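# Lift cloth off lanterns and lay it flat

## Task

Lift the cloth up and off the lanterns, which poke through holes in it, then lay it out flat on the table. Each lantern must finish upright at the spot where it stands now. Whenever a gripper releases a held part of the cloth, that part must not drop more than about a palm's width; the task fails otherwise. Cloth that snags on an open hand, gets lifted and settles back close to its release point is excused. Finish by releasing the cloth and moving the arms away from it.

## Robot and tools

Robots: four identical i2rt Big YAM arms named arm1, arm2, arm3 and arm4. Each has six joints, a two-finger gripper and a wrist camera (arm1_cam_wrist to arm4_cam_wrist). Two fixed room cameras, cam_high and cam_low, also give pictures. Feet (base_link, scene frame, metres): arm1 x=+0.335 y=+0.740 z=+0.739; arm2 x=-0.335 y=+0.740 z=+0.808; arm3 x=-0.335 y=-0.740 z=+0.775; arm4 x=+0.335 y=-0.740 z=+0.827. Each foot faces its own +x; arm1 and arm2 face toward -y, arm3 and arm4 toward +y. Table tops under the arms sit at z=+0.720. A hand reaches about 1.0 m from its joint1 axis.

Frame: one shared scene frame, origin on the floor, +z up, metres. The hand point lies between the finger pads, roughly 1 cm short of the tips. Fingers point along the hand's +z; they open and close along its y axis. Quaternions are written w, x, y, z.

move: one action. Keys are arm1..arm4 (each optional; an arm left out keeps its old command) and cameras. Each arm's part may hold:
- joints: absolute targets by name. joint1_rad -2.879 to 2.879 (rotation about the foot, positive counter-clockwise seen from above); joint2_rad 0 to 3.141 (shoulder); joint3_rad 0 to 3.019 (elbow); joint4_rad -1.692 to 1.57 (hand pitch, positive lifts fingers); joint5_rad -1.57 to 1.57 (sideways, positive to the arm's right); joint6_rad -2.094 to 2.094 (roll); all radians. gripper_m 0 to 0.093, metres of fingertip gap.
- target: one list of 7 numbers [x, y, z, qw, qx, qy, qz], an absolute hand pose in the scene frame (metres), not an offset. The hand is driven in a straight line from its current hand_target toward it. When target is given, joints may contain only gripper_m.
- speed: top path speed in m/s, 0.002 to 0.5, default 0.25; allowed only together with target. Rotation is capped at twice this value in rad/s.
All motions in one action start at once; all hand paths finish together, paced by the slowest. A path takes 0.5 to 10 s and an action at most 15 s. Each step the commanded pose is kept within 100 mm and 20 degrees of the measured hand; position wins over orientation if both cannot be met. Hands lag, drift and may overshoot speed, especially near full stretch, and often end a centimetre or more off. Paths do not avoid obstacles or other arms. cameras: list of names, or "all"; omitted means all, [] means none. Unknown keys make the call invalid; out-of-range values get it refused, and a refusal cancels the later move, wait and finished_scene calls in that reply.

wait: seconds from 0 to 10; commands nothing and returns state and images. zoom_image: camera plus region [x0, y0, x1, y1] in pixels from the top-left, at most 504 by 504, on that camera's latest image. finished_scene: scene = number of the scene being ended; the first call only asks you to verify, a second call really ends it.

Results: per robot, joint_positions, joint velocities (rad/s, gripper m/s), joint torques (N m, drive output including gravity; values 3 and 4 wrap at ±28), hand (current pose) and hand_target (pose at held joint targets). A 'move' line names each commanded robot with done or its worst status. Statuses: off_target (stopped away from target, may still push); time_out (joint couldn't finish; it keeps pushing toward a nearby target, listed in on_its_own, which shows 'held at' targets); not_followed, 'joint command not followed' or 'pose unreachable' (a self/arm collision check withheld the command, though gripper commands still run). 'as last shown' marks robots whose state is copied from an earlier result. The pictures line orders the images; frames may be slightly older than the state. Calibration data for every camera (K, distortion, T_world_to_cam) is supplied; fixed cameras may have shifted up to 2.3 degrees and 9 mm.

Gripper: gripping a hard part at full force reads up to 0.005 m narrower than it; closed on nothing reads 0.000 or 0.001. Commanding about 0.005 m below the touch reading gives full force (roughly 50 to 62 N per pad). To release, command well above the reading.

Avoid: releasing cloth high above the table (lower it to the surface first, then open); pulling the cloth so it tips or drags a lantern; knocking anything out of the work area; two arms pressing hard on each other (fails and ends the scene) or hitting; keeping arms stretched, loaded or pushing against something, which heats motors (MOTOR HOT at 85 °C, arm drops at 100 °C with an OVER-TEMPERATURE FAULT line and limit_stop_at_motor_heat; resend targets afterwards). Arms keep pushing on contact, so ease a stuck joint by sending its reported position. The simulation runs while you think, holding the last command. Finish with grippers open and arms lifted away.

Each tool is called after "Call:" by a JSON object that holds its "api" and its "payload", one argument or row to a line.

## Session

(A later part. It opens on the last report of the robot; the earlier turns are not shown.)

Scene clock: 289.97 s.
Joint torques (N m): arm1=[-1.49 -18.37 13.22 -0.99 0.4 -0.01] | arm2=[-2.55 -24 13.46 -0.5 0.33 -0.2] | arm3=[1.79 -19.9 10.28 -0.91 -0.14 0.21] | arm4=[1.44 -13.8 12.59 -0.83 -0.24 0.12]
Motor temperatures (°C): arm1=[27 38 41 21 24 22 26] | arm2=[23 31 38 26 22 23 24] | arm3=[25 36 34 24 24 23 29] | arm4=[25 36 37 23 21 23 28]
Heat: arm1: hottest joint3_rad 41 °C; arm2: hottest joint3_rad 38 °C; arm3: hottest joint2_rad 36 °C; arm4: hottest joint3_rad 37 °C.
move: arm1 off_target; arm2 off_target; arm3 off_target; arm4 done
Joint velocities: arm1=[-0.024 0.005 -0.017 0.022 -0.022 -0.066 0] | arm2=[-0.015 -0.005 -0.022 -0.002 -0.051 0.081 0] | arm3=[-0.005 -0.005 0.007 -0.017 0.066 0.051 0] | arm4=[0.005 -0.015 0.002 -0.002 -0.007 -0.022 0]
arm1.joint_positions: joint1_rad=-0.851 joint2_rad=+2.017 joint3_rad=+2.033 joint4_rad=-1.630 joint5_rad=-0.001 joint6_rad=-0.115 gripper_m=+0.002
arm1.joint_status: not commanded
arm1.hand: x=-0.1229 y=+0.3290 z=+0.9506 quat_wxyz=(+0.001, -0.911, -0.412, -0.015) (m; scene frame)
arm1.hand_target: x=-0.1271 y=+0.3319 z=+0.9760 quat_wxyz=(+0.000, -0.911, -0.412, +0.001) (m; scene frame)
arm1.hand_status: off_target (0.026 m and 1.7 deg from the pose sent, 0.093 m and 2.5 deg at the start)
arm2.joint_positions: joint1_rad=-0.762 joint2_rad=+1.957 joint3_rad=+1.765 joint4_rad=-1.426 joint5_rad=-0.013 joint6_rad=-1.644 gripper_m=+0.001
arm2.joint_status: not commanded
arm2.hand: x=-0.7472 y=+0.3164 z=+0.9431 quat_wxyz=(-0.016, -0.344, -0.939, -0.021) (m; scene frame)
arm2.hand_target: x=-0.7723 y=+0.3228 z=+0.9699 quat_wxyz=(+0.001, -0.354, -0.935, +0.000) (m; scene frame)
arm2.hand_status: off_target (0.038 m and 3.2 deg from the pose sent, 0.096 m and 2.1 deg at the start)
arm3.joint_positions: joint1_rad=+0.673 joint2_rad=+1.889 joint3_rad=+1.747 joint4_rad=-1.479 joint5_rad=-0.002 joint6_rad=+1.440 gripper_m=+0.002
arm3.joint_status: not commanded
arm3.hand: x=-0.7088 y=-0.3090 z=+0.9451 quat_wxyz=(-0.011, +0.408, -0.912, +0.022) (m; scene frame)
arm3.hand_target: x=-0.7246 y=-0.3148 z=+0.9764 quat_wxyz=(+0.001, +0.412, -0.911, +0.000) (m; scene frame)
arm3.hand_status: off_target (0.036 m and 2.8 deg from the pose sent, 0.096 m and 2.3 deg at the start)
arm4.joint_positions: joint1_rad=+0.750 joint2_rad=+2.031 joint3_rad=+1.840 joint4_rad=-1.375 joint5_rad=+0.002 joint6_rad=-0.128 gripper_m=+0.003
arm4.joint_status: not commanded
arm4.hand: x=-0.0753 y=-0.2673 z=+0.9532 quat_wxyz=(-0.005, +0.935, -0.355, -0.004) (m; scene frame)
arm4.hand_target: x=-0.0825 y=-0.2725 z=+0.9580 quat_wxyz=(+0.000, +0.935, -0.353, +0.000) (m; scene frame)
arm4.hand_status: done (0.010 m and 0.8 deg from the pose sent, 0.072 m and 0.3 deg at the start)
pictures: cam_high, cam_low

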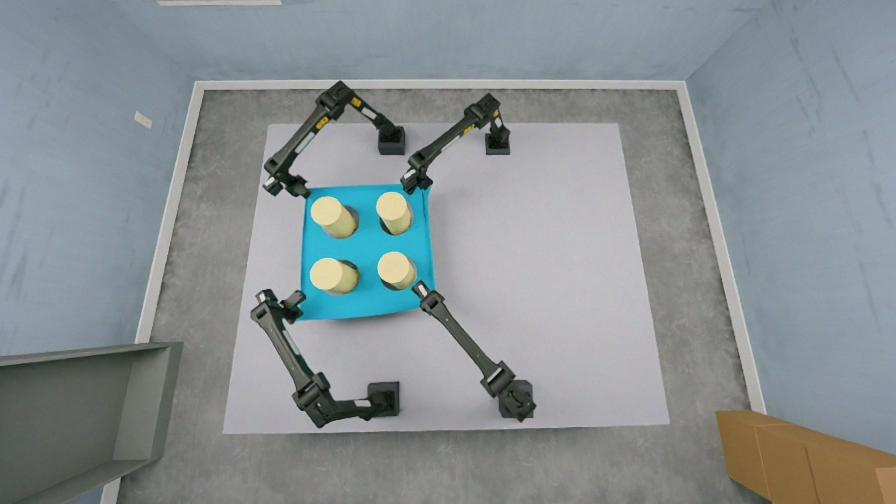

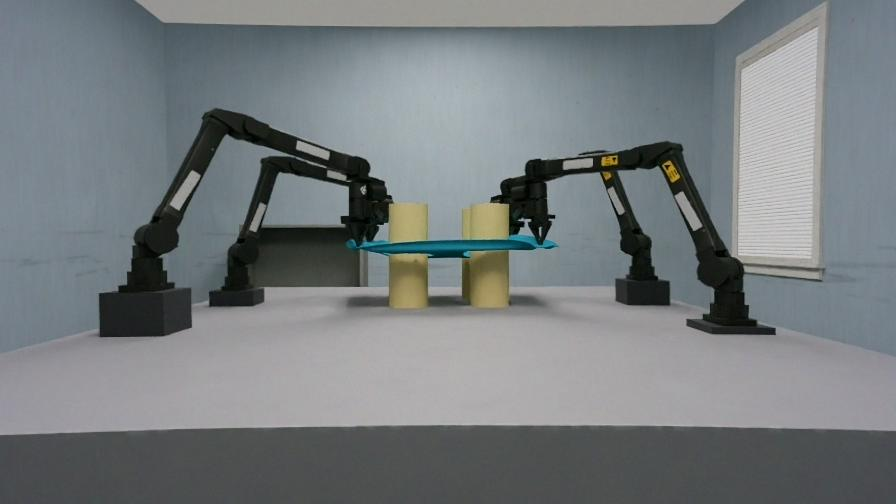

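Call:
{"api": "move", "payload": {
  "arm1": {"target": [-0.127, 0.332, 1.048, 0.0654, 0.8898, 0.4017, -0.2062], "speed": 0.2},
  "arm2": {"target": [-0.773, 0.322, 1.042, -0.0863, 0.3451, 0.9132, -0.1984], "speed": 0.2},
  "arm3": {"target": [-0.725, -0.315, 1.048, 0.0620, 0.4017, -0.8898, -0.2074], "speed": 0.2},
  "arm4": {"target": [-0.083, -0.272, 1.032, -0.1027, 0.9132, -0.3451, -0.1905], "speed": 0.2},
  "cameras": ["cam_high", "cam_low"]
}}

Call:
{"api": "zoom_image", "payload": {
  "camera": "cam_high",
  "region": [310, 195, 370, 255]
}}

Call:
{"api": "zoom_image", "payload": {
  "camera": "cam_high",
  "region": [370, 190, 440, 260]
}}

Call:
{"api": "zoom_image", "payload": {
  "camera": "cam_high",
  "region": [310, 250, 370, 310]
}}

Call:
{"api": "zoom_image", "payload": {
  "camera": "cam_high",
  "region": [370, 245, 440, 315]
}}

Scene clock: 305.70 s.
Joint torques (N m): arm1=[-1.55 -16.38 9.69 0.65 0.36 -0.05] | arm2=[-2.08 -19.72 9.11 1.96 0.2 -0.16] | arm3=[1.61 -16.15 7.47 1.29 0.03 0.14] | arm4=[1.49 -11.58 10.02 1.17 -0.09 0.16]
Motor temperatures (°C): arm1=[27 36 41 21 24 22 26] | arm2=[23 31 38 26 22 23 24] | arm3=[25 38 34 24 24 23 29] | arm4=[25 37 37 23 21 23 28]
Heat: arm1: hottest joint3_rad 41 °C; arm2: hottest joint3_rad 38 °C; arm3: hottest joint2_rad 38 °C; arm4: hottest joint2_rad 37 °C.
move: arm1 off_target; arm2 off_target; arm3 off_target; arm4 off_target
Joint velocities: arm1=[-0.005 -0.005 0.002 -0.002 -0.022 -0.007 0] | arm2=[0.005 -0.005 0.007 0.012 0.066 -0.007 0.001] | arm3=[0.005 -0.005 -0.012 -0.002 -0.037 -0.022 0] | arm4=[-0.024 -0.005 0.007 -0.007 -0.037 -0.022 0]
arm1.joint_positions: joint1_rad=-0.851 joint2_rad=+1.729 joint3_rad=+1.788 joint4_rad=-1.223 joint5_rad=+0.006 joint6_rad=-0.117 gripper_m=+0.002
arm1.joint_status: not commanded
arm1.hand: x=-0.1301 y=+0.3247 z=+1.0377 quat_wxyz=(-0.064, -0.891, -0.403, +0.198) (m; scene frame)
arm1.hand_target: x=-0.1276 y=+0.3314 z=+1.0495 quat_wxyz=(-0.062, -0.888, -0.405, +0.207) (m; scene frame)
arm1.hand_status: off_target (0.013 m and 0.9 deg from the pose sent, 0.098 m and 26.7 deg at the start)
arm2.joint_positions: joint1_rad=-0.770 joint2_rad=+1.661 joint3_rad=+1.550 joint4_rad=-1.043 joint5_rad=-0.030 joint6_rad=-1.645 gripper_m=+0.001
arm2.joint_status: not commanded
arm2.hand: x=-0.7573 y=+0.3089 z=+1.0397 quat_wxyz=(+0.073, -0.337, -0.919, +0.192) (m; scene frame)
arm2.hand_target: x=-0.7732 y=+0.3221 z=+1.0424 quat_wxyz=(+0.085, -0.346, -0.913, +0.198) (m; scene frame)
arm2.hand_status: off_target (0.021 m and 2.1 deg from the pose sent, 0.102 m and 27.9 deg at the start)
arm3.joint_positions: joint1_rad=+0.677 joint2_rad=+1.599 joint3_rad=+1.546 joint4_rad=-1.120 joint5_rad=+0.000 joint6_rad=+1.442 gripper_m=+0.002
arm3.joint_status: not commanded
arm3.hand: x=-0.7148 y=-0.3059 z=+1.0358 quat_wxyz=(+0.052, +0.402, -0.894, -0.191) (m; scene frame)
arm3.hand_target: x=-0.7253 y=-0.3147 z=+1.0479 quat_wxyz=(+0.063, +0.404, -0.889, -0.207) (m; scene frame)
arm3.hand_status: off_target (0.018 m and 2.2 deg from the pose sent, 0.104 m and 27.8 deg at the start)
arm4.joint_positions: joint1_rad=+0.750 joint2_rad=+1.736 joint3_rad=+1.568 joint4_rad=-0.960 joint5_rad=+0.002 joint6_rad=-0.128 gripper_m=+0.003
arm4.joint_status: not commanded
arm4.hand: x=-0.0790 y=-0.2634 z=+1.0384 quat_wxyz=(-0.107, +0.911, -0.346, -0.196) (m; scene frame)
arm4.hand_target: x=-0.0828 y=-0.2721 z=+1.0325 quat_wxyz=(-0.101, +0.913, -0.346, -0.191) (m; scene frame)
arm4.hand_status: off_target (0.011 m and 0.8 deg from the pose sent, 0.079 m and 24.3 deg at the start)
pictures: cam_high, cam_low

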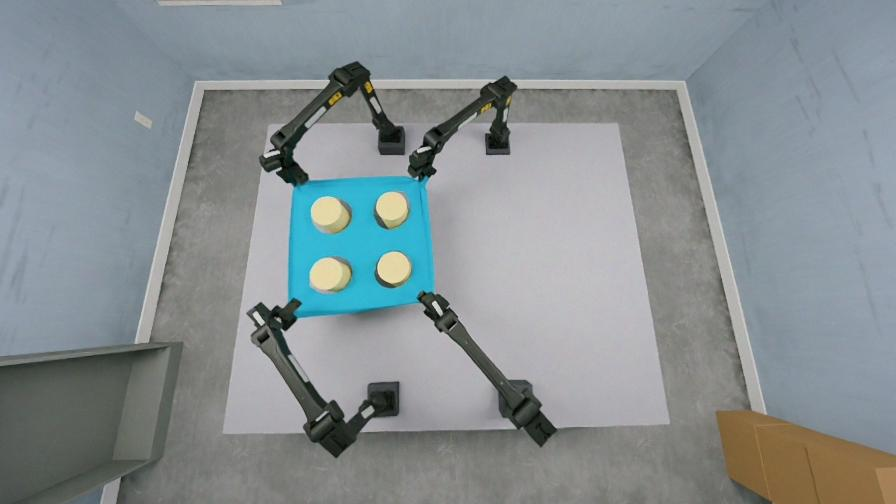

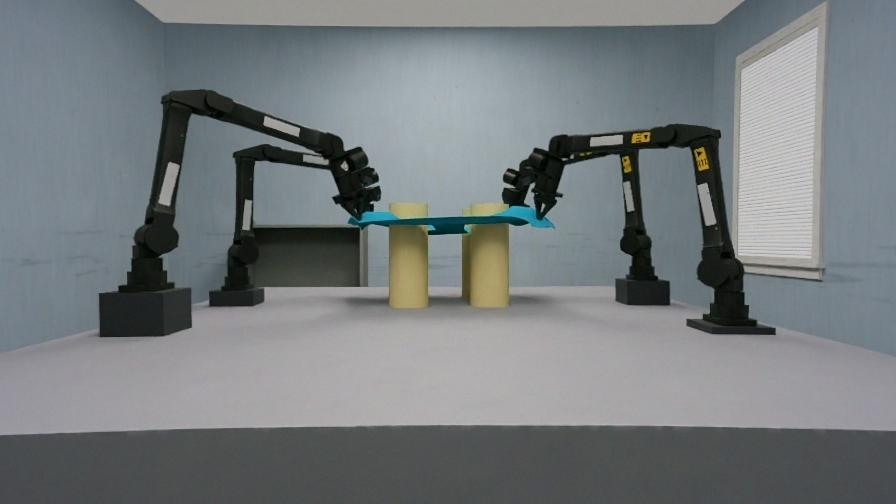

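Scaled by 8.400.

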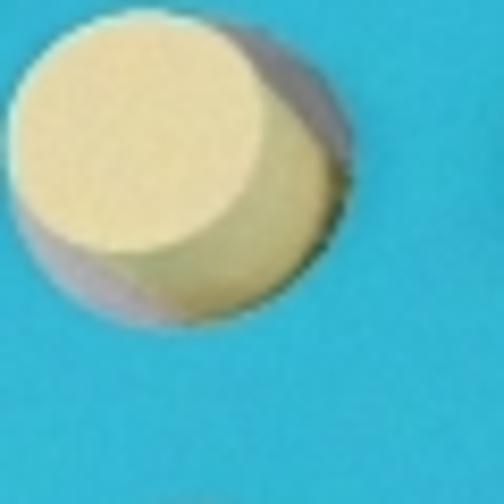

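Scaled by 7.200.

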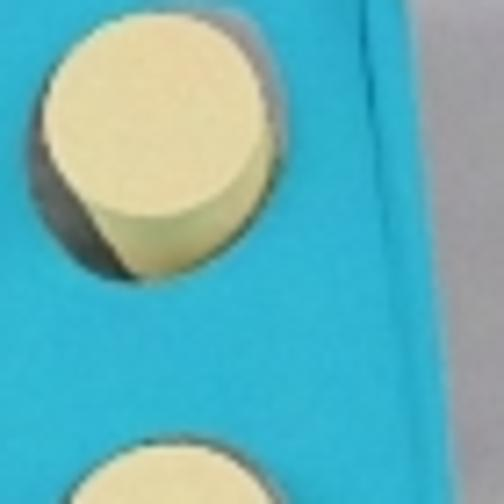

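Scaled by 8.400.

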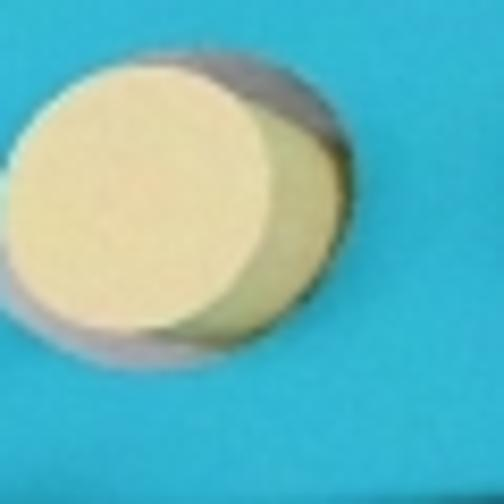

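Scaled by 7.200.

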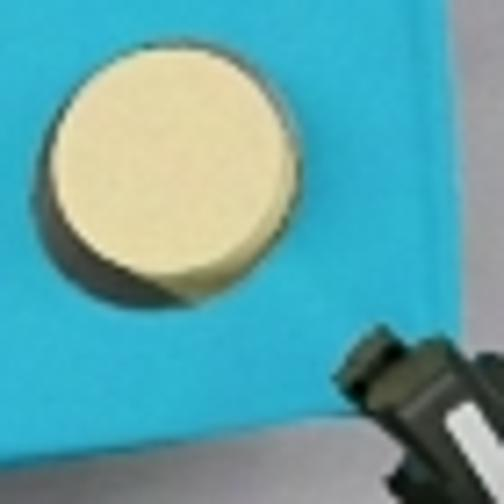

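Call:
{"api": "move", "payload": {
  "arm1": {"target": [-0.115, 0.335, 1.138, 0.1279, 0.8260, 0.3729, -0.4028], "speed": 0.2},
  "arm2": {"target": [-0.775, 0.326, 1.130, -0.1686, 0.3204, 0.8478, -0.3875], "speed": 0.2},
  "arm3": {"target": [-0.726, -0.322, 1.139, 0.1210, 0.3729, -0.8260, -0.4049], "speed": 0.2},
  "arm4": {"target": [-0.071, -0.280, 1.122, -0.2006, 0.8478, -0.3204, -0.3719], "speed": 0.2},
  "cameras": ["cam_high", "cam_low"]
}}

Call:
{"api": "zoom_image", "payload": {
  "camera": "cam_high",
  "region": [310, 195, 370, 255]
}}

Call:
{"api": "zoom_image", "payload": {
  "camera": "cam_high",
  "region": [370, 190, 440, 260]
}}

Call:
{"api": "zoom_image", "payload": {
  "camera": "cam_high",
  "region": [310, 250, 370, 310]
}}

Call:
{"api": "zoom_image", "payload": {
  "camera": "cam_high",
  "region": [370, 245, 440, 315]
}}

Scene clock: 319.03 s.
Joint torques (N m): arm1=[-0.79 -14.56 10.43 1.1 0.48 -0.01] | arm2=[-3.14 -16.09 9.39 2.82 0.41 -0.11] | arm3=[2.2 -12.63 7.99 2.11 -0.12 0.08] | arm4=[1.03 -9.17 10.43 1.76 -0.05 0.1]
Motor temperatures (°C): arm1=[27 36 40 21 24 22 26] | arm2=[23 31 37 26 22 23 25] | arm3=[25 38 34 24 24 23 29] | arm4=[25 36 36 23 21 23 28]
Heat: arm1: hottest joint3_rad 40 °C; arm2: hottest joint3_rad 37 °C; arm3: hottest joint2_rad 38 °C; arm4: hottest joint2_rad 36 °C.
move: arm1 off_target; arm2 off_target; arm3 off_target; arm4 done
Joint velocities: arm1=[-0.005 -0.005 0.007 -0.002 -0.081 -0.051 0.001] | arm2=[-0.015 -0.005 -0.017 -0.002 -0.095 -0.154 0.001] | arm3=[0.005 0.005 -0.017 -0.017 -0.037 0.007 0] | arm4=[-0.005 -0.005 -0.017 -0.002 0.007 -0.051 -0.001]
arm1.joint_positions: joint1_rad=-0.846 joint2_rad=+1.490 joint3_rad=+1.558 joint4_rad=-0.810 joint5_rad=+0.010 joint6_rad=-0.117 gripper_m=+0.002
arm1.joint_status: not commanded
arm1.hand: x=-0.1234 y=+0.3278 z=+1.1205 quat_wxyz=(-0.124, -0.832, -0.376, +0.390) (m; scene frame)
arm1.hand_target: x=-0.1152 y=+0.3348 z=+1.1392 quat_wxyz=(-0.124, -0.825, -0.376, +0.404) (m; scene frame)
arm1.hand_status: off_target (0.021 m and 1.8 deg from the pose sent, 0.102 m and 26.0 deg at the start)
arm2.joint_positions: joint1_rad=-0.776 joint2_rad=+1.429 joint3_rad=+1.346 joint4_rad=-0.641 joint5_rad=-0.060 joint6_rad=-1.645 gripper_m=+0.001
arm2.joint_status: not commanded
arm2.hand: x=-0.7544 y=+0.3089 z=+1.1265 quat_wxyz=(+0.147, -0.307, -0.859, +0.383) (m; scene frame)
arm2.hand_target: x=-0.7742 y=+0.3261 z=+1.1307 quat_wxyz=(+0.168, -0.320, -0.848, +0.388) (m; scene frame)
arm2.hand_status: off_target (0.027 m and 3.2 deg from the pose sent, 0.094 m and 26.4 deg at the start)
arm3.joint_positions: joint1_rad=+0.683 joint2_rad=+1.363 joint3_rad=+1.364 joint4_rad=-0.745 joint5_rad=+0.025 joint6_rad=+1.450 gripper_m=+0.002
arm3.joint_status: not commanded
arm3.hand: x=-0.7123 y=-0.3092 z=+1.1247 quat_wxyz=(+0.103, +0.371, -0.837, -0.389) (m; scene frame)
arm3.hand_target: x=-0.7256 y=-0.3218 z=+1.1390 quat_wxyz=(+0.122, +0.375, -0.825, -0.404) (m; scene frame)
arm3.hand_status: off_target (0.024 m and 3.0 deg from the pose sent, 0.105 m and 27.1 deg at the start)
arm4.joint_positions: joint1_rad=+0.750 joint2_rad=+1.480 joint3_rad=+1.319 joint4_rad=-0.535 joint5_rad=+0.002 joint6_rad=-0.128 gripper_m=+0.003
arm4.joint_status: not commanded
arm4.hand: x=-0.0708 y=-0.2732 z=+1.1266 quat_wxyz=(-0.203, +0.845, -0.321, -0.376) (m; scene frame)
arm4.hand_target: x=-0.0709 y=-0.2800 z=+1.1226 quat_wxyz=(-0.199, +0.848, -0.321, -0.373) (m; scene frame)
arm4.hand_status: done (0.008 m and 0.6 deg from the pose sent, 0.086 m and 24.2 deg at the start)
pictures: cam_high, cam_low

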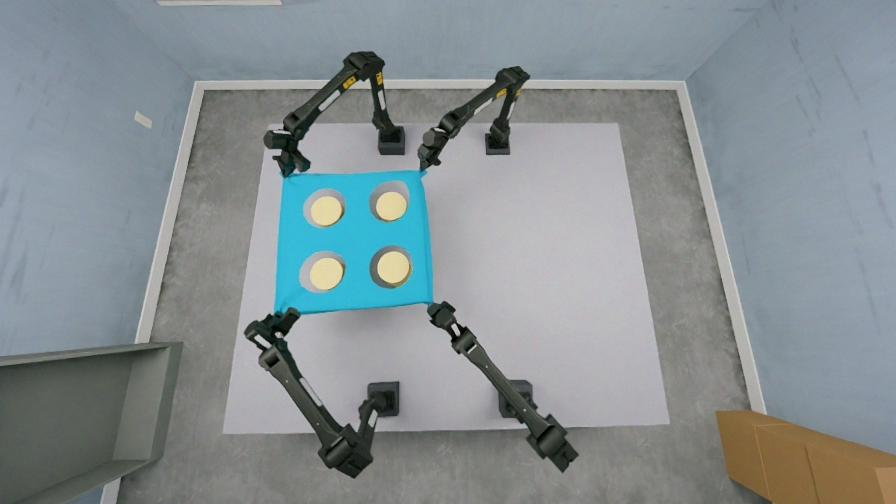

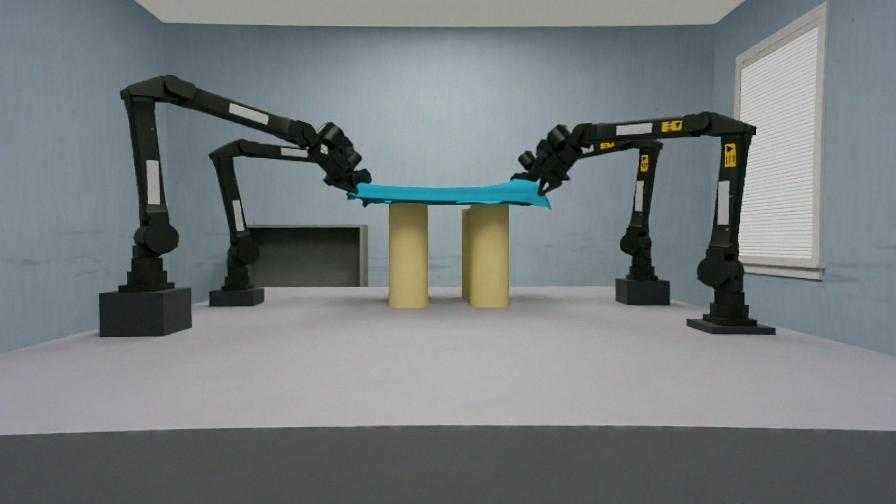

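Scaled by 8.400.

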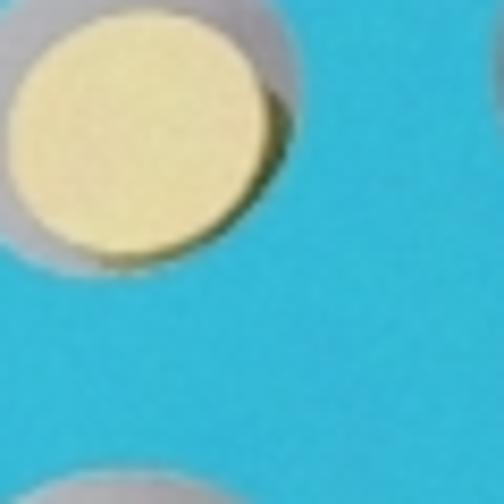

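Scaled by 7.200.

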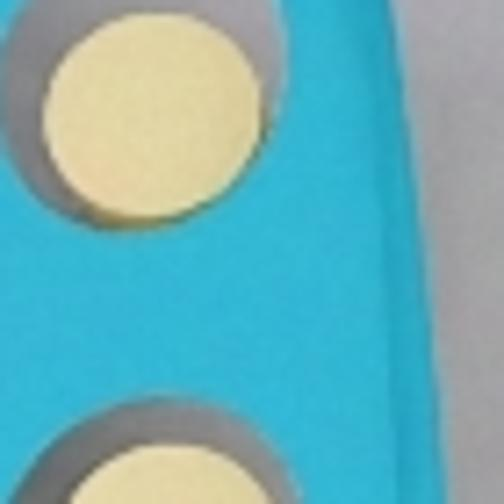

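Scaled by 8.400.

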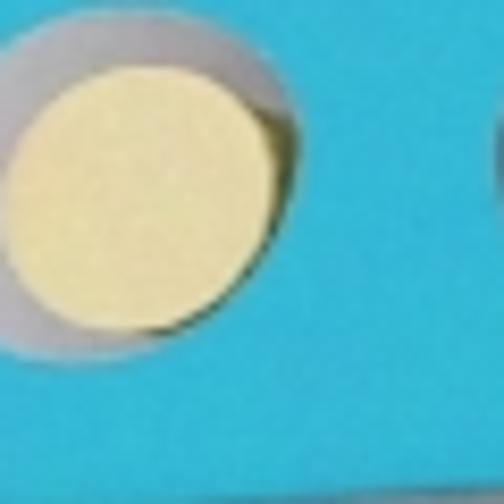

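Scaled by 7.200.

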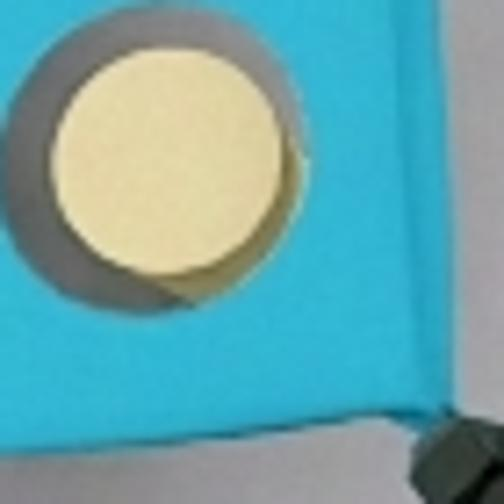

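Call:
{"api": "move", "payload": {
  "arm1": {"target": [-0.115, 0.335, 1.290, 0.1279, 0.8260, 0.3729, -0.4028], "speed": 0.22},
  "arm2": {"target": [-0.775, 0.326, 1.282, -0.1686, 0.3204, 0.8478, -0.3875], "speed": 0.22},
  "arm3": {"target": [-0.726, -0.322, 1.290, 0.1210, 0.3729, -0.8260, -0.4049], "speed": 0.22},
  "arm4": {"target": [-0.071, -0.280, 1.275, -0.2006, 0.8478, -0.3204, -0.3719], "speed": 0.22},
  "cameras": ["cam_high", "cam_low"]
}}

Call:
{"api": "zoom_image", "payload": {
  "camera": "cam_low",
  "region": [300, 120, 600, 320]
}}

Call:
{"api": "zoom_image", "payload": {
  "camera": "cam_high",
  "region": [250, 150, 450, 340]
}}

Scene clock: 326.60 s.
Joint torques (N m): arm1=[-1.38 -13.63 15.15 0.65 0.23 0.05] | arm2=[-3.08 -14.97 14.28 1.37 0.58 -0.11] | arm3=[2.02 -11.05 11.28 0.73 -0.24 0.09] | arm4=[0.97 -8.7 14.61 0.95 -0.03 0.08]
Motor temperatures (°C): arm1=[27 36 40 21 24 22 26] | arm2=[23 30 37 26 22 23 25] | arm3=[25 38 35 24 24 23 29] | arm4=[25 35 36 23 21 23 28]
Heat: arm1: hottest joint3_rad 40 °C; arm2: hottest joint3_rad 37 °C; arm3: hottest joint2_rad 38 °C; arm4: hottest joint3_rad 36 °C.
move: arm1 off_target; arm2 off_target; arm3 off_target; arm4 off_target
Joint velocities: arm1=[-0.005 0.005 -0.017 -0.002 -0.022 -0.037 -0.001] | arm2=[-0.005 0.005 -0.017 -0.002 -0.022 0.081 0] | arm3=[-0.005 0.005 -0.007 -0.002 -0.022 -0.051 0] | arm4=[-0.015 -0.015 0.007 0.007 -0.022 0.007 0]
arm1.joint_positions: joint1_rad=-0.838 joint2_rad=+1.609 joint3_rad=+2.064 joint4_rad=-1.225 joint5_rad=+0.010 joint6_rad=-0.117 gripper_m=+0.002
arm1.joint_status: not commanded
arm1.hand: x=-0.1211 y=+0.3242 z=+1.2504 quat_wxyz=(-0.121, -0.835, -0.382, +0.377) (m; scene frame)
arm1.hand_target: x=-0.1147 y=+0.3351 z=+1.2890 quat_wxyz=(-0.128, -0.826, -0.373, +0.403) (m; scene frame)
arm1.hand_status: off_target (0.041 m and 3.4 deg from the pose sent, 0.170 m and 1.8 deg at the start)
arm2.joint_positions: joint1_rad=-0.776 joint2_rad=+1.465 joint3_rad=+1.733 joint4_rad=-1.008 joint5_rad=-0.062 joint6_rad=-1.645 gripper_m=+0.001
arm2.joint_status: not commanded
arm2.hand: x=-0.7536 y=+0.3092 z=+1.2559 quat_wxyz=(+0.143, -0.308, -0.862, +0.377) (m; scene frame)
arm2.hand_target: x=-0.7746 y=+0.3260 z=+1.2817 quat_wxyz=(+0.169, -0.321, -0.848, +0.388) (m; scene frame)
arm2.hand_status: off_target (0.038 m and 3.8 deg from the pose sent, 0.158 m and 3.2 deg at the start)
arm3.joint_positions: joint1_rad=+0.683 joint2_rad=+1.432 joint3_rad=+1.810 joint4_rad=-1.115 joint5_rad=+0.030 joint6_rad=+1.452 gripper_m=+0.002
arm3.joint_status: not commanded
arm3.hand: x=-0.7132 y=-0.3091 z=+1.2662 quat_wxyz=(+0.102, +0.369, -0.836, -0.393) (m; scene frame)
arm3.hand_target: x=-0.7266 y=-0.3207 z=+1.2903 quat_wxyz=(+0.121, +0.373, -0.826, -0.405) (m; scene frame)
arm3.hand_status: off_target (0.030 m and 2.9 deg from the pose sent, 0.166 m and 3.0 deg at the start)
arm4.joint_positions: joint1_rad=+0.750 joint2_rad=+1.485 joint3_rad=+1.684 joint4_rad=-0.918 joint5_rad=+0.004 joint6_rad=-0.128 gripper_m=+0.003
arm4.joint_status: not commanded
arm4.hand: x=-0.0674 y=-0.2770 z=+1.2589 quat_wxyz=(-0.199, +0.850, -0.323, -0.366) (m; scene frame)
arm4.hand_target: x=-0.0698 y=-0.2813 z=+1.2745 quat_wxyz=(-0.201, +0.848, -0.320, -0.372) (m; scene frame)
arm4.hand_status: off_target (0.017 m and 0.8 deg from the pose sent, 0.149 m and 0.6 deg at the start)
pictures: cam_high, cam_low

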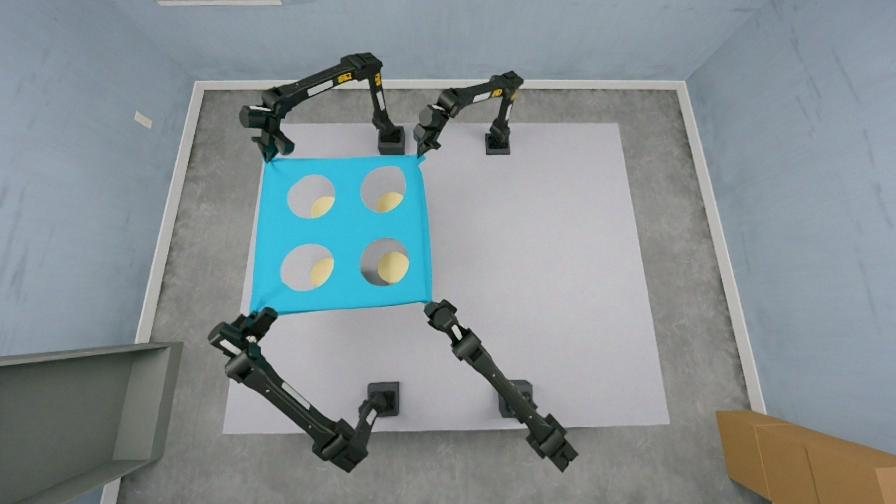

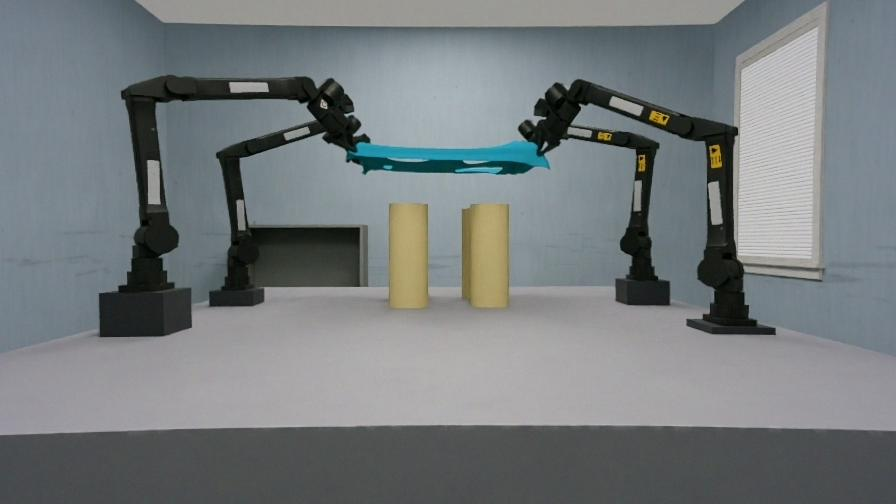

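Scaled by 1.680.

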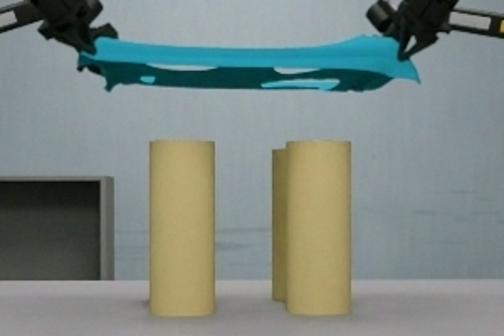

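Scaled by 2.520.

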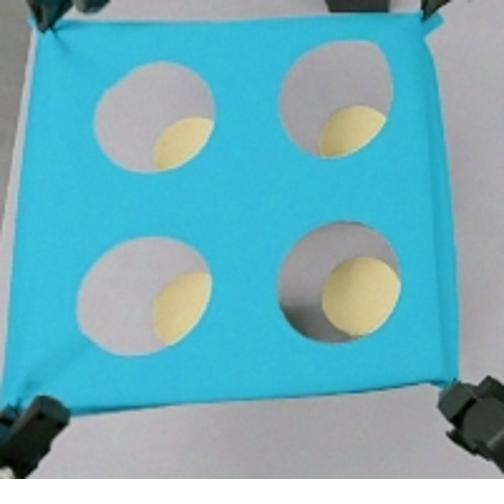

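Call:
{"api": "move", "payload": {
  "arm1": {"target": [0.548, 0.335, 1.290, 0.4224, 0.8260, 0.3729, 0.0159], "speed": 0.25},
  "arm2": {"target": [-0.097, 0.326, 1.282, 0.3241, 0.3204, 0.8478, -0.2711], "speed": 0.25},
  "arm3": {"target": [-0.050, -0.322, 1.290, -0.3571, 0.3729, -0.8260, -0.2260], "speed": 0.25},
  "arm4": {"target": [0.598, -0.282, 1.275, -0.4181, 0.8478, -0.3204, 0.0619], "speed": 0.25},
  "cameras": ["cam_high", "cam_low"]
}}

Call:
{"api": "zoom_image", "payload": {
  "camera": "cam_high",
  "region": [300, 180, 460, 330]
}}

Scene clock: 340.00 s.
Joint torques (N m): arm1=[0.56 -5.71 9.78 1.78 -0.28 0.11] | arm2=[0.79 -12.57 9.39 1.8 0.11 0] | arm3=[-0.38 -11.16 8.85 1.5 0.25 -0.1] | arm4=[-1.49 -6.01 12.89 1.96 0.2 -0.01]
Motor temperatures (°C): arm1=[27 36 42 21 24 22 26] | arm2=[23 30 38 26 22 23 25] | arm3=[25 37 35 24 24 23 30] | arm4=[25 35 37 23 21 23 28]
Heat: arm1: hottest joint3_rad 42 °C; arm2: hottest joint3_rad 38 °C; arm3: hottest joint2_rad 37 °C; arm4: hottest joint3_rad 37 °C.
move: arm1 done; arm2 off_target; arm3 off_target; arm4 off_target
Joint velocities: arm1=[0.005 0.005 -0.007 -0.012 -0.007 0.007 0.001] | arm2=[0.005 -0.015 0.022 -0.012 -0.022 0.037 0] | arm3=[-0.015 0.005 0.012 0.002 -0.037 0.007 0.001] | arm4=[-0.015 -0.005 0.012 -0.007 -0.007 0.051 0]
arm1.joint_positions: joint1_rad=+0.467 joint2_rad=+1.213 joint3_rad=+1.750 joint4_rad=-1.266 joint5_rad=+0.031 joint6_rad=+1.205 gripper_m=+0.002
arm1.joint_status: not commanded
arm1.hand: x=+0.5481 y=+0.3332 z=+1.2844 quat_wxyz=(-0.413, -0.832, -0.371, -0.005) (m; scene frame)
arm1.hand_target: x=+0.5559 y=+0.3397 z=+1.2916 quat_wxyz=(-0.423, -0.826, -0.372, -0.017) (m; scene frame)
arm1.hand_status: done (0.006 m and 1.7 deg from the pose sent, 0.670 m and 57.3 deg at the start)
arm2.joint_positions: joint1_rad=+0.546 joint2_rad=+1.203 joint3_rad=+1.529 joint4_rad=-1.046 joint5_rad=+0.011 joint6_rad=-0.335 gripper_m=+0.001
arm2.joint_status: not commanded
arm2.hand: x=-0.0858 y=+0.3100 z=+1.2747 quat_wxyz=(-0.316, -0.317, -0.855, +0.264) (m; scene frame)
arm2.hand_target: x=-0.0917 y=+0.3164 z=+1.2829 quat_wxyz=(-0.322, -0.320, -0.849, +0.270) (m; scene frame)
arm2.hand_status: off_target (0.021 m and 1.6 deg from the pose sent, 0.657 m and 55.5 deg at the start)
arm3.joint_positions: joint1_rad=-0.634 joint2_rad=+1.314 joint3_rad=+1.692 joint4_rad=-1.124 joint5_rad=-0.027 joint6_rad=+0.145 gripper_m=+0.002
arm3.joint_status: not commanded
arm3.hand: x=-0.0463 y=-0.3057 z=+1.2688 quat_wxyz=(-0.338, +0.374, -0.834, -0.225) (m; scene frame)
arm3.hand_target: x=-0.0464 y=-0.3138 z=+1.2900 quat_wxyz=(-0.359, +0.371, -0.825, -0.232) (m; scene frame)
arm3.hand_status: off_target (0.027 m and 2.4 deg from the pose sent, 0.664 m and 56.6 deg at the start)
arm4.joint_positions: joint1_rad=-0.459 joint2_rad=+1.266 joint3_rad=+1.488 joint4_rad=-0.944 joint5_rad=-0.008 joint6_rad=-1.354 gripper_m=+0.003
arm4.joint_status: not commanded
arm4.hand: x=+0.5865 y=-0.2760 z=+1.2638 quat_wxyz=(-0.411, +0.854, -0.316, +0.051) (m; scene frame)
arm4.hand_target: x=+0.5981 y=-0.2821 z=+1.2751 quat_wxyz=(-0.420, +0.847, -0.320, +0.063) (m; scene frame)
arm4.hand_status: off_target (0.017 m and 1.7 deg from the pose sent, 0.666 m and 55.6 deg at the start)
pictures: cam_high, cam_low

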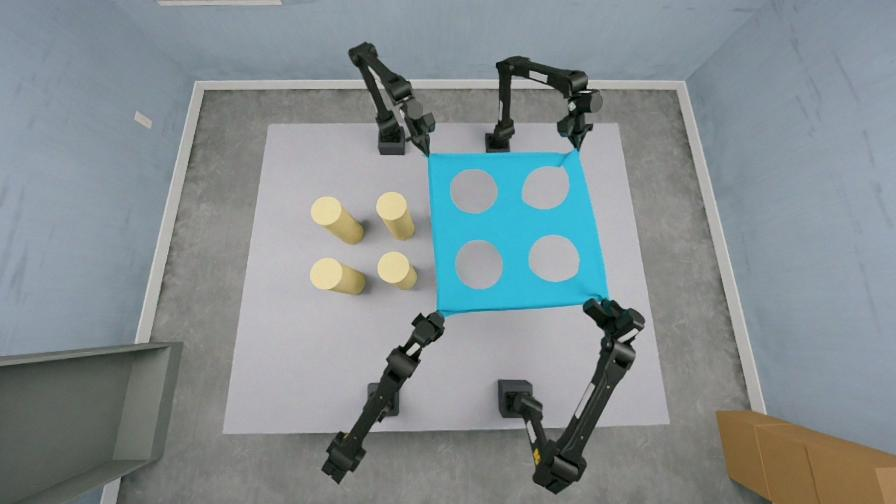

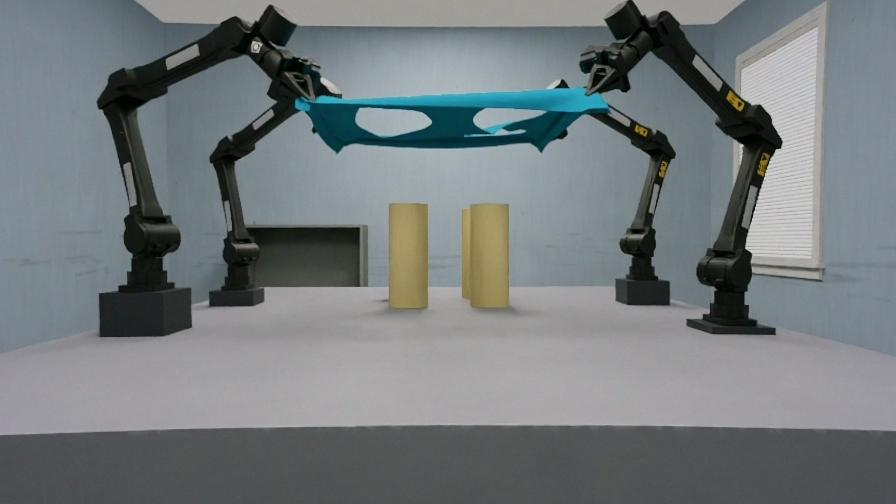

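Scaled by 3.150.

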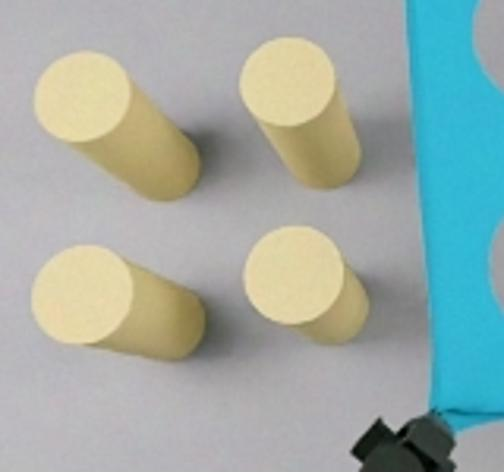

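Call:
{"api": "move", "payload": {
  "arm1": {"target": [0.550, 0.338, 0.880, 0, 0.9114, 0.4115, 0], "speed": 0.25},
  "arm2": {"target": [-0.097, 0.326, 0.880, 0, 0.3535, 0.9354, 0], "speed": 0.25},
  "arm3": {"target": [-0.050, -0.322, 0.880, 0, 0.4115, -0.9114, 0], "speed": 0.25},
  "arm4": {"target": [0.598, -0.282, 0.880, 0, 0.9354, -0.3535, 0], "speed": 0.25},
  "cameras": ["cam_high", "cam_low"]
}}

Call:
{"api": "zoom_image", "payload": {
  "camera": "cam_low",
  "region": [240, 180, 660, 380]
}}

Call:
{"api": "zoom_image", "payload": {
  "camera": "cam_high",
  "region": [400, 160, 600, 340]
}}

Scene clock: 353.70 s.
Joint torques (N m): arm1=[0.03 -11.99 8.58 -0.39 -0.75 0.02] | arm2=[0.03 -18.55 6.48 -0.36 -0.25 -0.02] | arm3=[-0.62 -15.91 6 -1.31 0.59 -0.08] | arm4=[-1.38 -11.4 10.86 -0.92 0.56 -0.03]
Motor temperatures (°C): arm1=[27 34 42 21 24 22 26] | arm2=[23 29 36 26 22 23 25] | arm3=[25 36 35 24 24 23 30] | arm4=[25 34 36 23 21 23 28]
Heat: arm1: hottest joint3_rad 42 °C; arm2: hottest joint3_rad 36 °C; arm3: hottest joint2_rad 36 °C; arm4: hottest joint3_rad 36 °C.
move: arm1 off_target; arm2 done; arm3 off_target; arm4 off_target
Joint velocities: arm1=[-0.005 -0.005 0.012 0.002 -0.022 -0.007 0.001] | arm2=[-0.005 0.005 -0.007 -0.002 0.037 0.022 -0.001] | arm3=[0.005 0.005 -0.002 -0.007 0.037 0.007 0] | arm4=[-0.024 -0.005 -0.022 0.007 0.007 -0.007 0]
arm1.joint_positions: joint1_rad=+0.450 joint2_rad=+1.605 joint3_rad=+1.256 joint4_rad=-1.226 joint5_rad=-0.006 joint6_rad=+1.206 gripper_m=+0.002
arm1.joint_status: not commanded
arm1.hand: x=+0.5428 y=+0.3305 z=+0.8739 quat_wxyz=(-0.003, -0.915, -0.403, +0.002) (m; scene frame)
arm1.hand_target: x=+0.5489 y=+0.3397 z=+0.8774 quat_wxyz=(+0.000, -0.913, -0.408, -0.009) (m; scene frame)
arm1.hand_status: off_target (0.012 m and 1.1 deg from the pose sent, 0.404 m and 48.8 deg at the start)
arm2.joint_positions: joint1_rad=+0.546 joint2_rad=+1.704 joint3_rad=+1.228 joint4_rad=-1.061 joint5_rad=+0.012 joint6_rad=-0.328 gripper_m=+0.001
arm2.joint_status: not commanded
arm2.hand: x=-0.0897 y=+0.3188 z=+0.8822 quat_wxyz=(-0.009, -0.348, -0.938, +0.013) (m; scene frame)
arm2.hand_target: x=-0.0987 y=+0.3295 z=+0.8791 quat_wxyz=(+0.001, -0.354, -0.935, +0.001) (m; scene frame)
arm2.hand_status: done (0.010 m and 2.0 deg from the pose sent, 0.395 m and 48.6 deg at the start)
arm3.joint_positions: joint1_rad=-0.628 joint2_rad=+1.751 joint3_rad=+1.355 joint4_rad=-1.147 joint5_rad=-0.015 joint6_rad=+0.140 gripper_m=+0.002
arm3.joint_status: not commanded
arm3.hand: x=-0.0507 y=-0.3110 z=+0.8788 quat_wxyz=(-0.013, +0.408, -0.913, -0.016) (m; scene frame)
arm3.hand_target: x=-0.0528 y=-0.3260 z=+0.8798 quat_wxyz=(+0.000, +0.407, -0.913, +0.000) (m; scene frame)
arm3.hand_status: off_target (0.011 m and 2.4 deg from the pose sent, 0.389 m and 47.9 deg at the start)
arm4.joint_positions: joint1_rad=-0.459 joint2_rad=+1.861 joint3_rad=+1.351 joint4_rad=-1.056 joint5_rad=-0.005 joint6_rad=-1.355 gripper_m=+0.003
arm4.joint_status: not commanded
arm4.hand: x=+0.5857 y=-0.2736 z=+0.8716 quat_wxyz=(-0.006, +0.938, -0.347, -0.005) (m; scene frame)
arm4.hand_target: x=+0.5992 y=-0.2795 z=+0.8787 quat_wxyz=(+0.000, +0.936, -0.353, +0.004) (m; scene frame)
arm4.hand_status: off_target (0.017 m and 1.2 deg from the pose sent, 0.384 m and 49.0 deg at the start)
pictures: cam_high, cam_low

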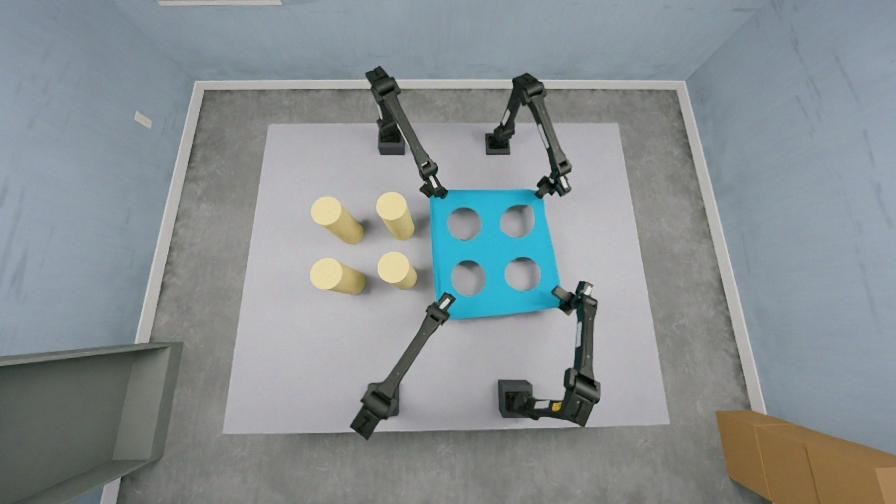

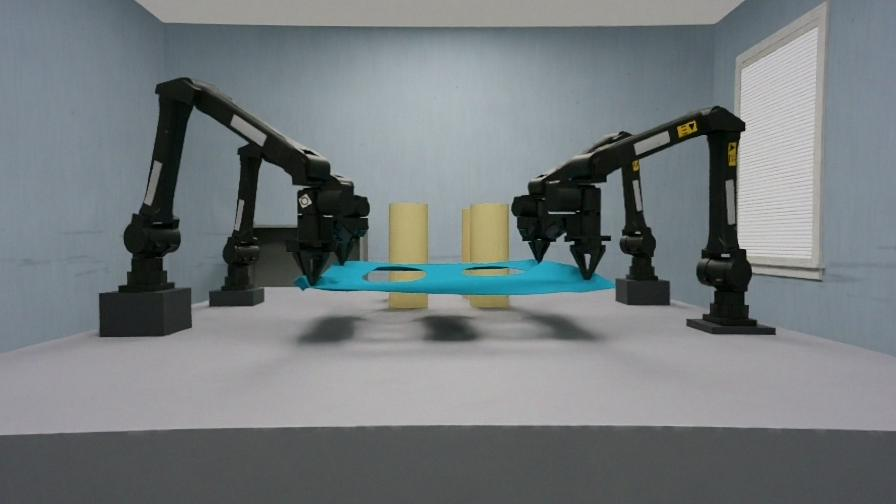

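Scaled by 1.200.

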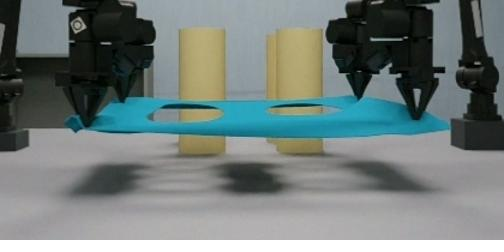

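Scaled by 2.520.

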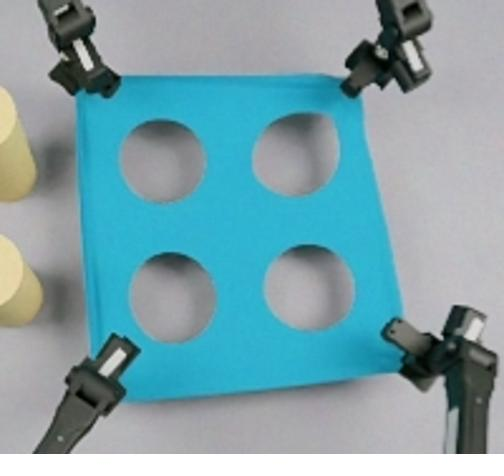

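Call:
{"api": "move", "payload": {
  "arm1": {"target": [0.556, 0.346, 0.744, 0, 0.9114, 0.4115, 0], "speed": 0.15},
  "arm2": {"target": [-0.105, 0.334, 0.736, 0, 0.3535, 0.9354, 0], "speed": 0.15},
  "arm3": {"target": [-0.060, -0.332, 0.738, 0, 0.4115, -0.9114, 0], "speed": 0.15},
  "arm4": {"target": [0.606, -0.292, 0.750, 0, 0.9354, -0.3535, 0], "speed": 0.15},
  "cameras": ["cam_high", "cam_low"]
}}

Call:
{"api": "zoom_image", "payload": {
  "camera": "cam_low",
  "region": [240, 180, 660, 380]
}}

Call:
{"api": "zoom_image", "payload": {
  "camera": "cam_high",
  "region": [400, 160, 600, 340]
}}

Scene clock: 362.23 s.
Joint torques (N m): arm1=[1.2 -11.4 6.71 -0.27 -0.44 0.21] | arm2=[-0.03 -17.73 4.03 -0.31 -0.25 -0.11] | arm3=[-0.21 -14.62 4.15 -0.46 0.52 -0.1] | arm4=[-3.08 -11.05 6.43 0.06 0.33 -0.05]
Motor temperatures (°C): arm1=[27 34 41 21 24 22 26] | arm2=[23 29 35 26 22 23 25] | arm3=[25 36 35 24 24 23 30] | arm4=[24 35 36 23 21 23 28]
Heat: arm1: hottest joint3_rad 41 °C; arm2: hottest joint3_rad 35 °C; arm3: hottest joint2_rad 36 °C; arm4: hottest joint3_rad 36 °C.
move: arm1 off_target; arm2 off_target; arm3 off_target; arm4 off_target
Joint velocities: arm1=[-0.015 -0.024 -0.017 -0.002 -0.11 0.051 -0.001] | arm2=[-0.005 -0.005 0.007 -0.007 0.007 -0.022 0.001] | arm3=[-0.005 -0.005 0.002 -0.007 0.037 0.081 0] | arm4=[-0.034 0.005 0.002 -0.002 -0.007 -0.081 0.001]
arm1.joint_positions: joint1_rad=+0.462 joint2_rad=+1.752 joint3_rad=+1.078 joint4_rad=-0.882 joint5_rad=+0.005 joint6_rad=+1.215 gripper_m=+0.002
arm1.joint_status: not commanded
arm1.hand: x=+0.5447 y=+0.3320 z=+0.7502 quat_wxyz=(-0.012, -0.914, -0.404, +0.007) (m; scene frame)
arm1.hand_target: x=+0.5547 y=+0.3471 z=+0.7440 quat_wxyz=(+0.001, -0.911, -0.411, +0.000) (m; scene frame)
arm1.hand_status: off_target (0.019 m and 1.9 deg from the pose sent, 0.132 m and 1.1 deg at the start)
arm2.joint_positions: joint1_rad=+0.539 joint2_rad=+1.902 joint3_rad=+1.095 joint4_rad=-0.696 joint5_rad=+0.008 joint6_rad=-0.328 gripper_m=+0.001
arm2.joint_status: not commanded
arm2.hand: x=-0.0906 y=+0.3158 z=+0.7514 quat_wxyz=(-0.023, -0.351, -0.936, +0.022) (m; scene frame)
arm2.hand_target: x=-0.1052 y=+0.3357 z=+0.7372 quat_wxyz=(+0.000, -0.353, -0.935, +0.000) (m; scene frame)
arm2.hand_status: off_target (0.028 m and 3.7 deg from the pose sent, 0.148 m and 2.0 deg at the start)
arm3.joint_positions: joint1_rad=-0.626 joint2_rad=+1.899 joint3_rad=+1.187 joint4_rad=-0.818 joint5_rad=-0.013 joint6_rad=+0.139 gripper_m=+0.002
arm3.joint_status: not commanded
arm3.hand: x=-0.0548 y=-0.3168 z=+0.7523 quat_wxyz=(-0.019, +0.410, -0.912, -0.018) (m; scene frame)
arm3.hand_target: x=-0.0609 y=-0.3337 z=+0.7398 quat_wxyz=(+0.000, +0.411, -0.912, +0.000) (m; scene frame)
arm3.hand_status: off_target (0.021 m and 3.0 deg from the pose sent, 0.143 m and 2.4 deg at the start)
arm4.joint_positions: joint1_rad=-0.465 joint2_rad=+2.030 joint3_rad=+1.272 joint4_rad=-0.782 joint5_rad=-0.006 joint6_rad=-1.378 gripper_m=+0.003
arm4.joint_status: not commanded
arm4.hand: x=+0.5907 y=-0.2691 z=+0.7612 quat_wxyz=(-0.019, +0.941, -0.339, -0.004) (m; scene frame)
arm4.hand_target: x=+0.6053 y=-0.2914 z=+0.7496 quat_wxyz=(+0.000, +0.935, -0.353, +0.000) (m; scene frame)
arm4.hand_status: off_target (0.030 m and 2.8 deg from the pose sent, 0.125 m and 1.2 deg at the start)
pictures: cam_high, cam_low

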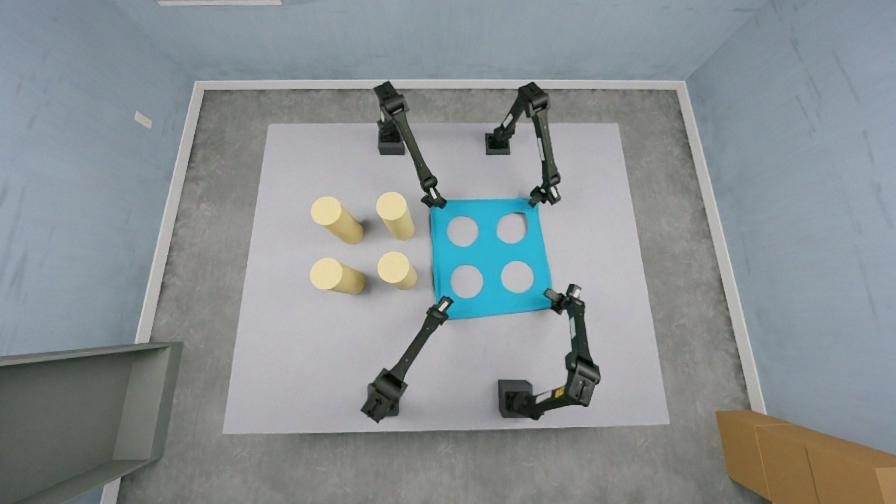

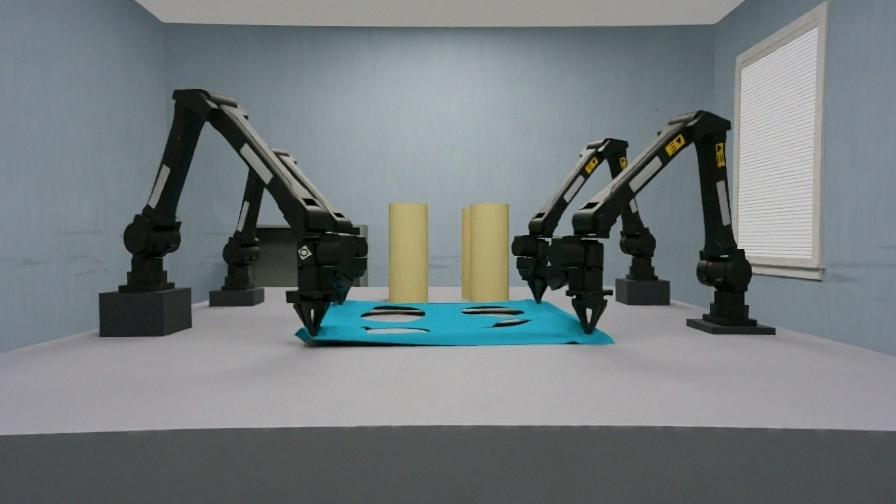

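Scaled by 1.200.

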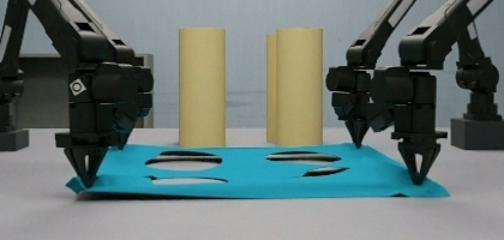

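Scaled by 2.520.

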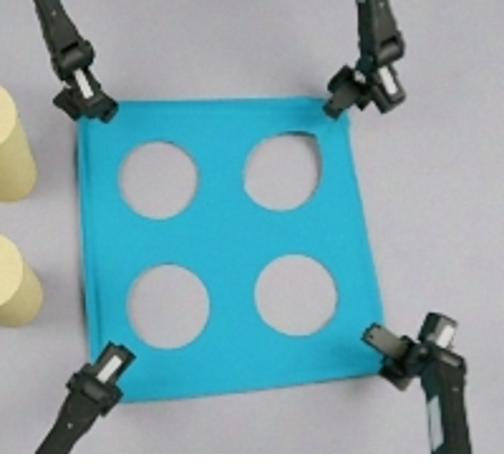

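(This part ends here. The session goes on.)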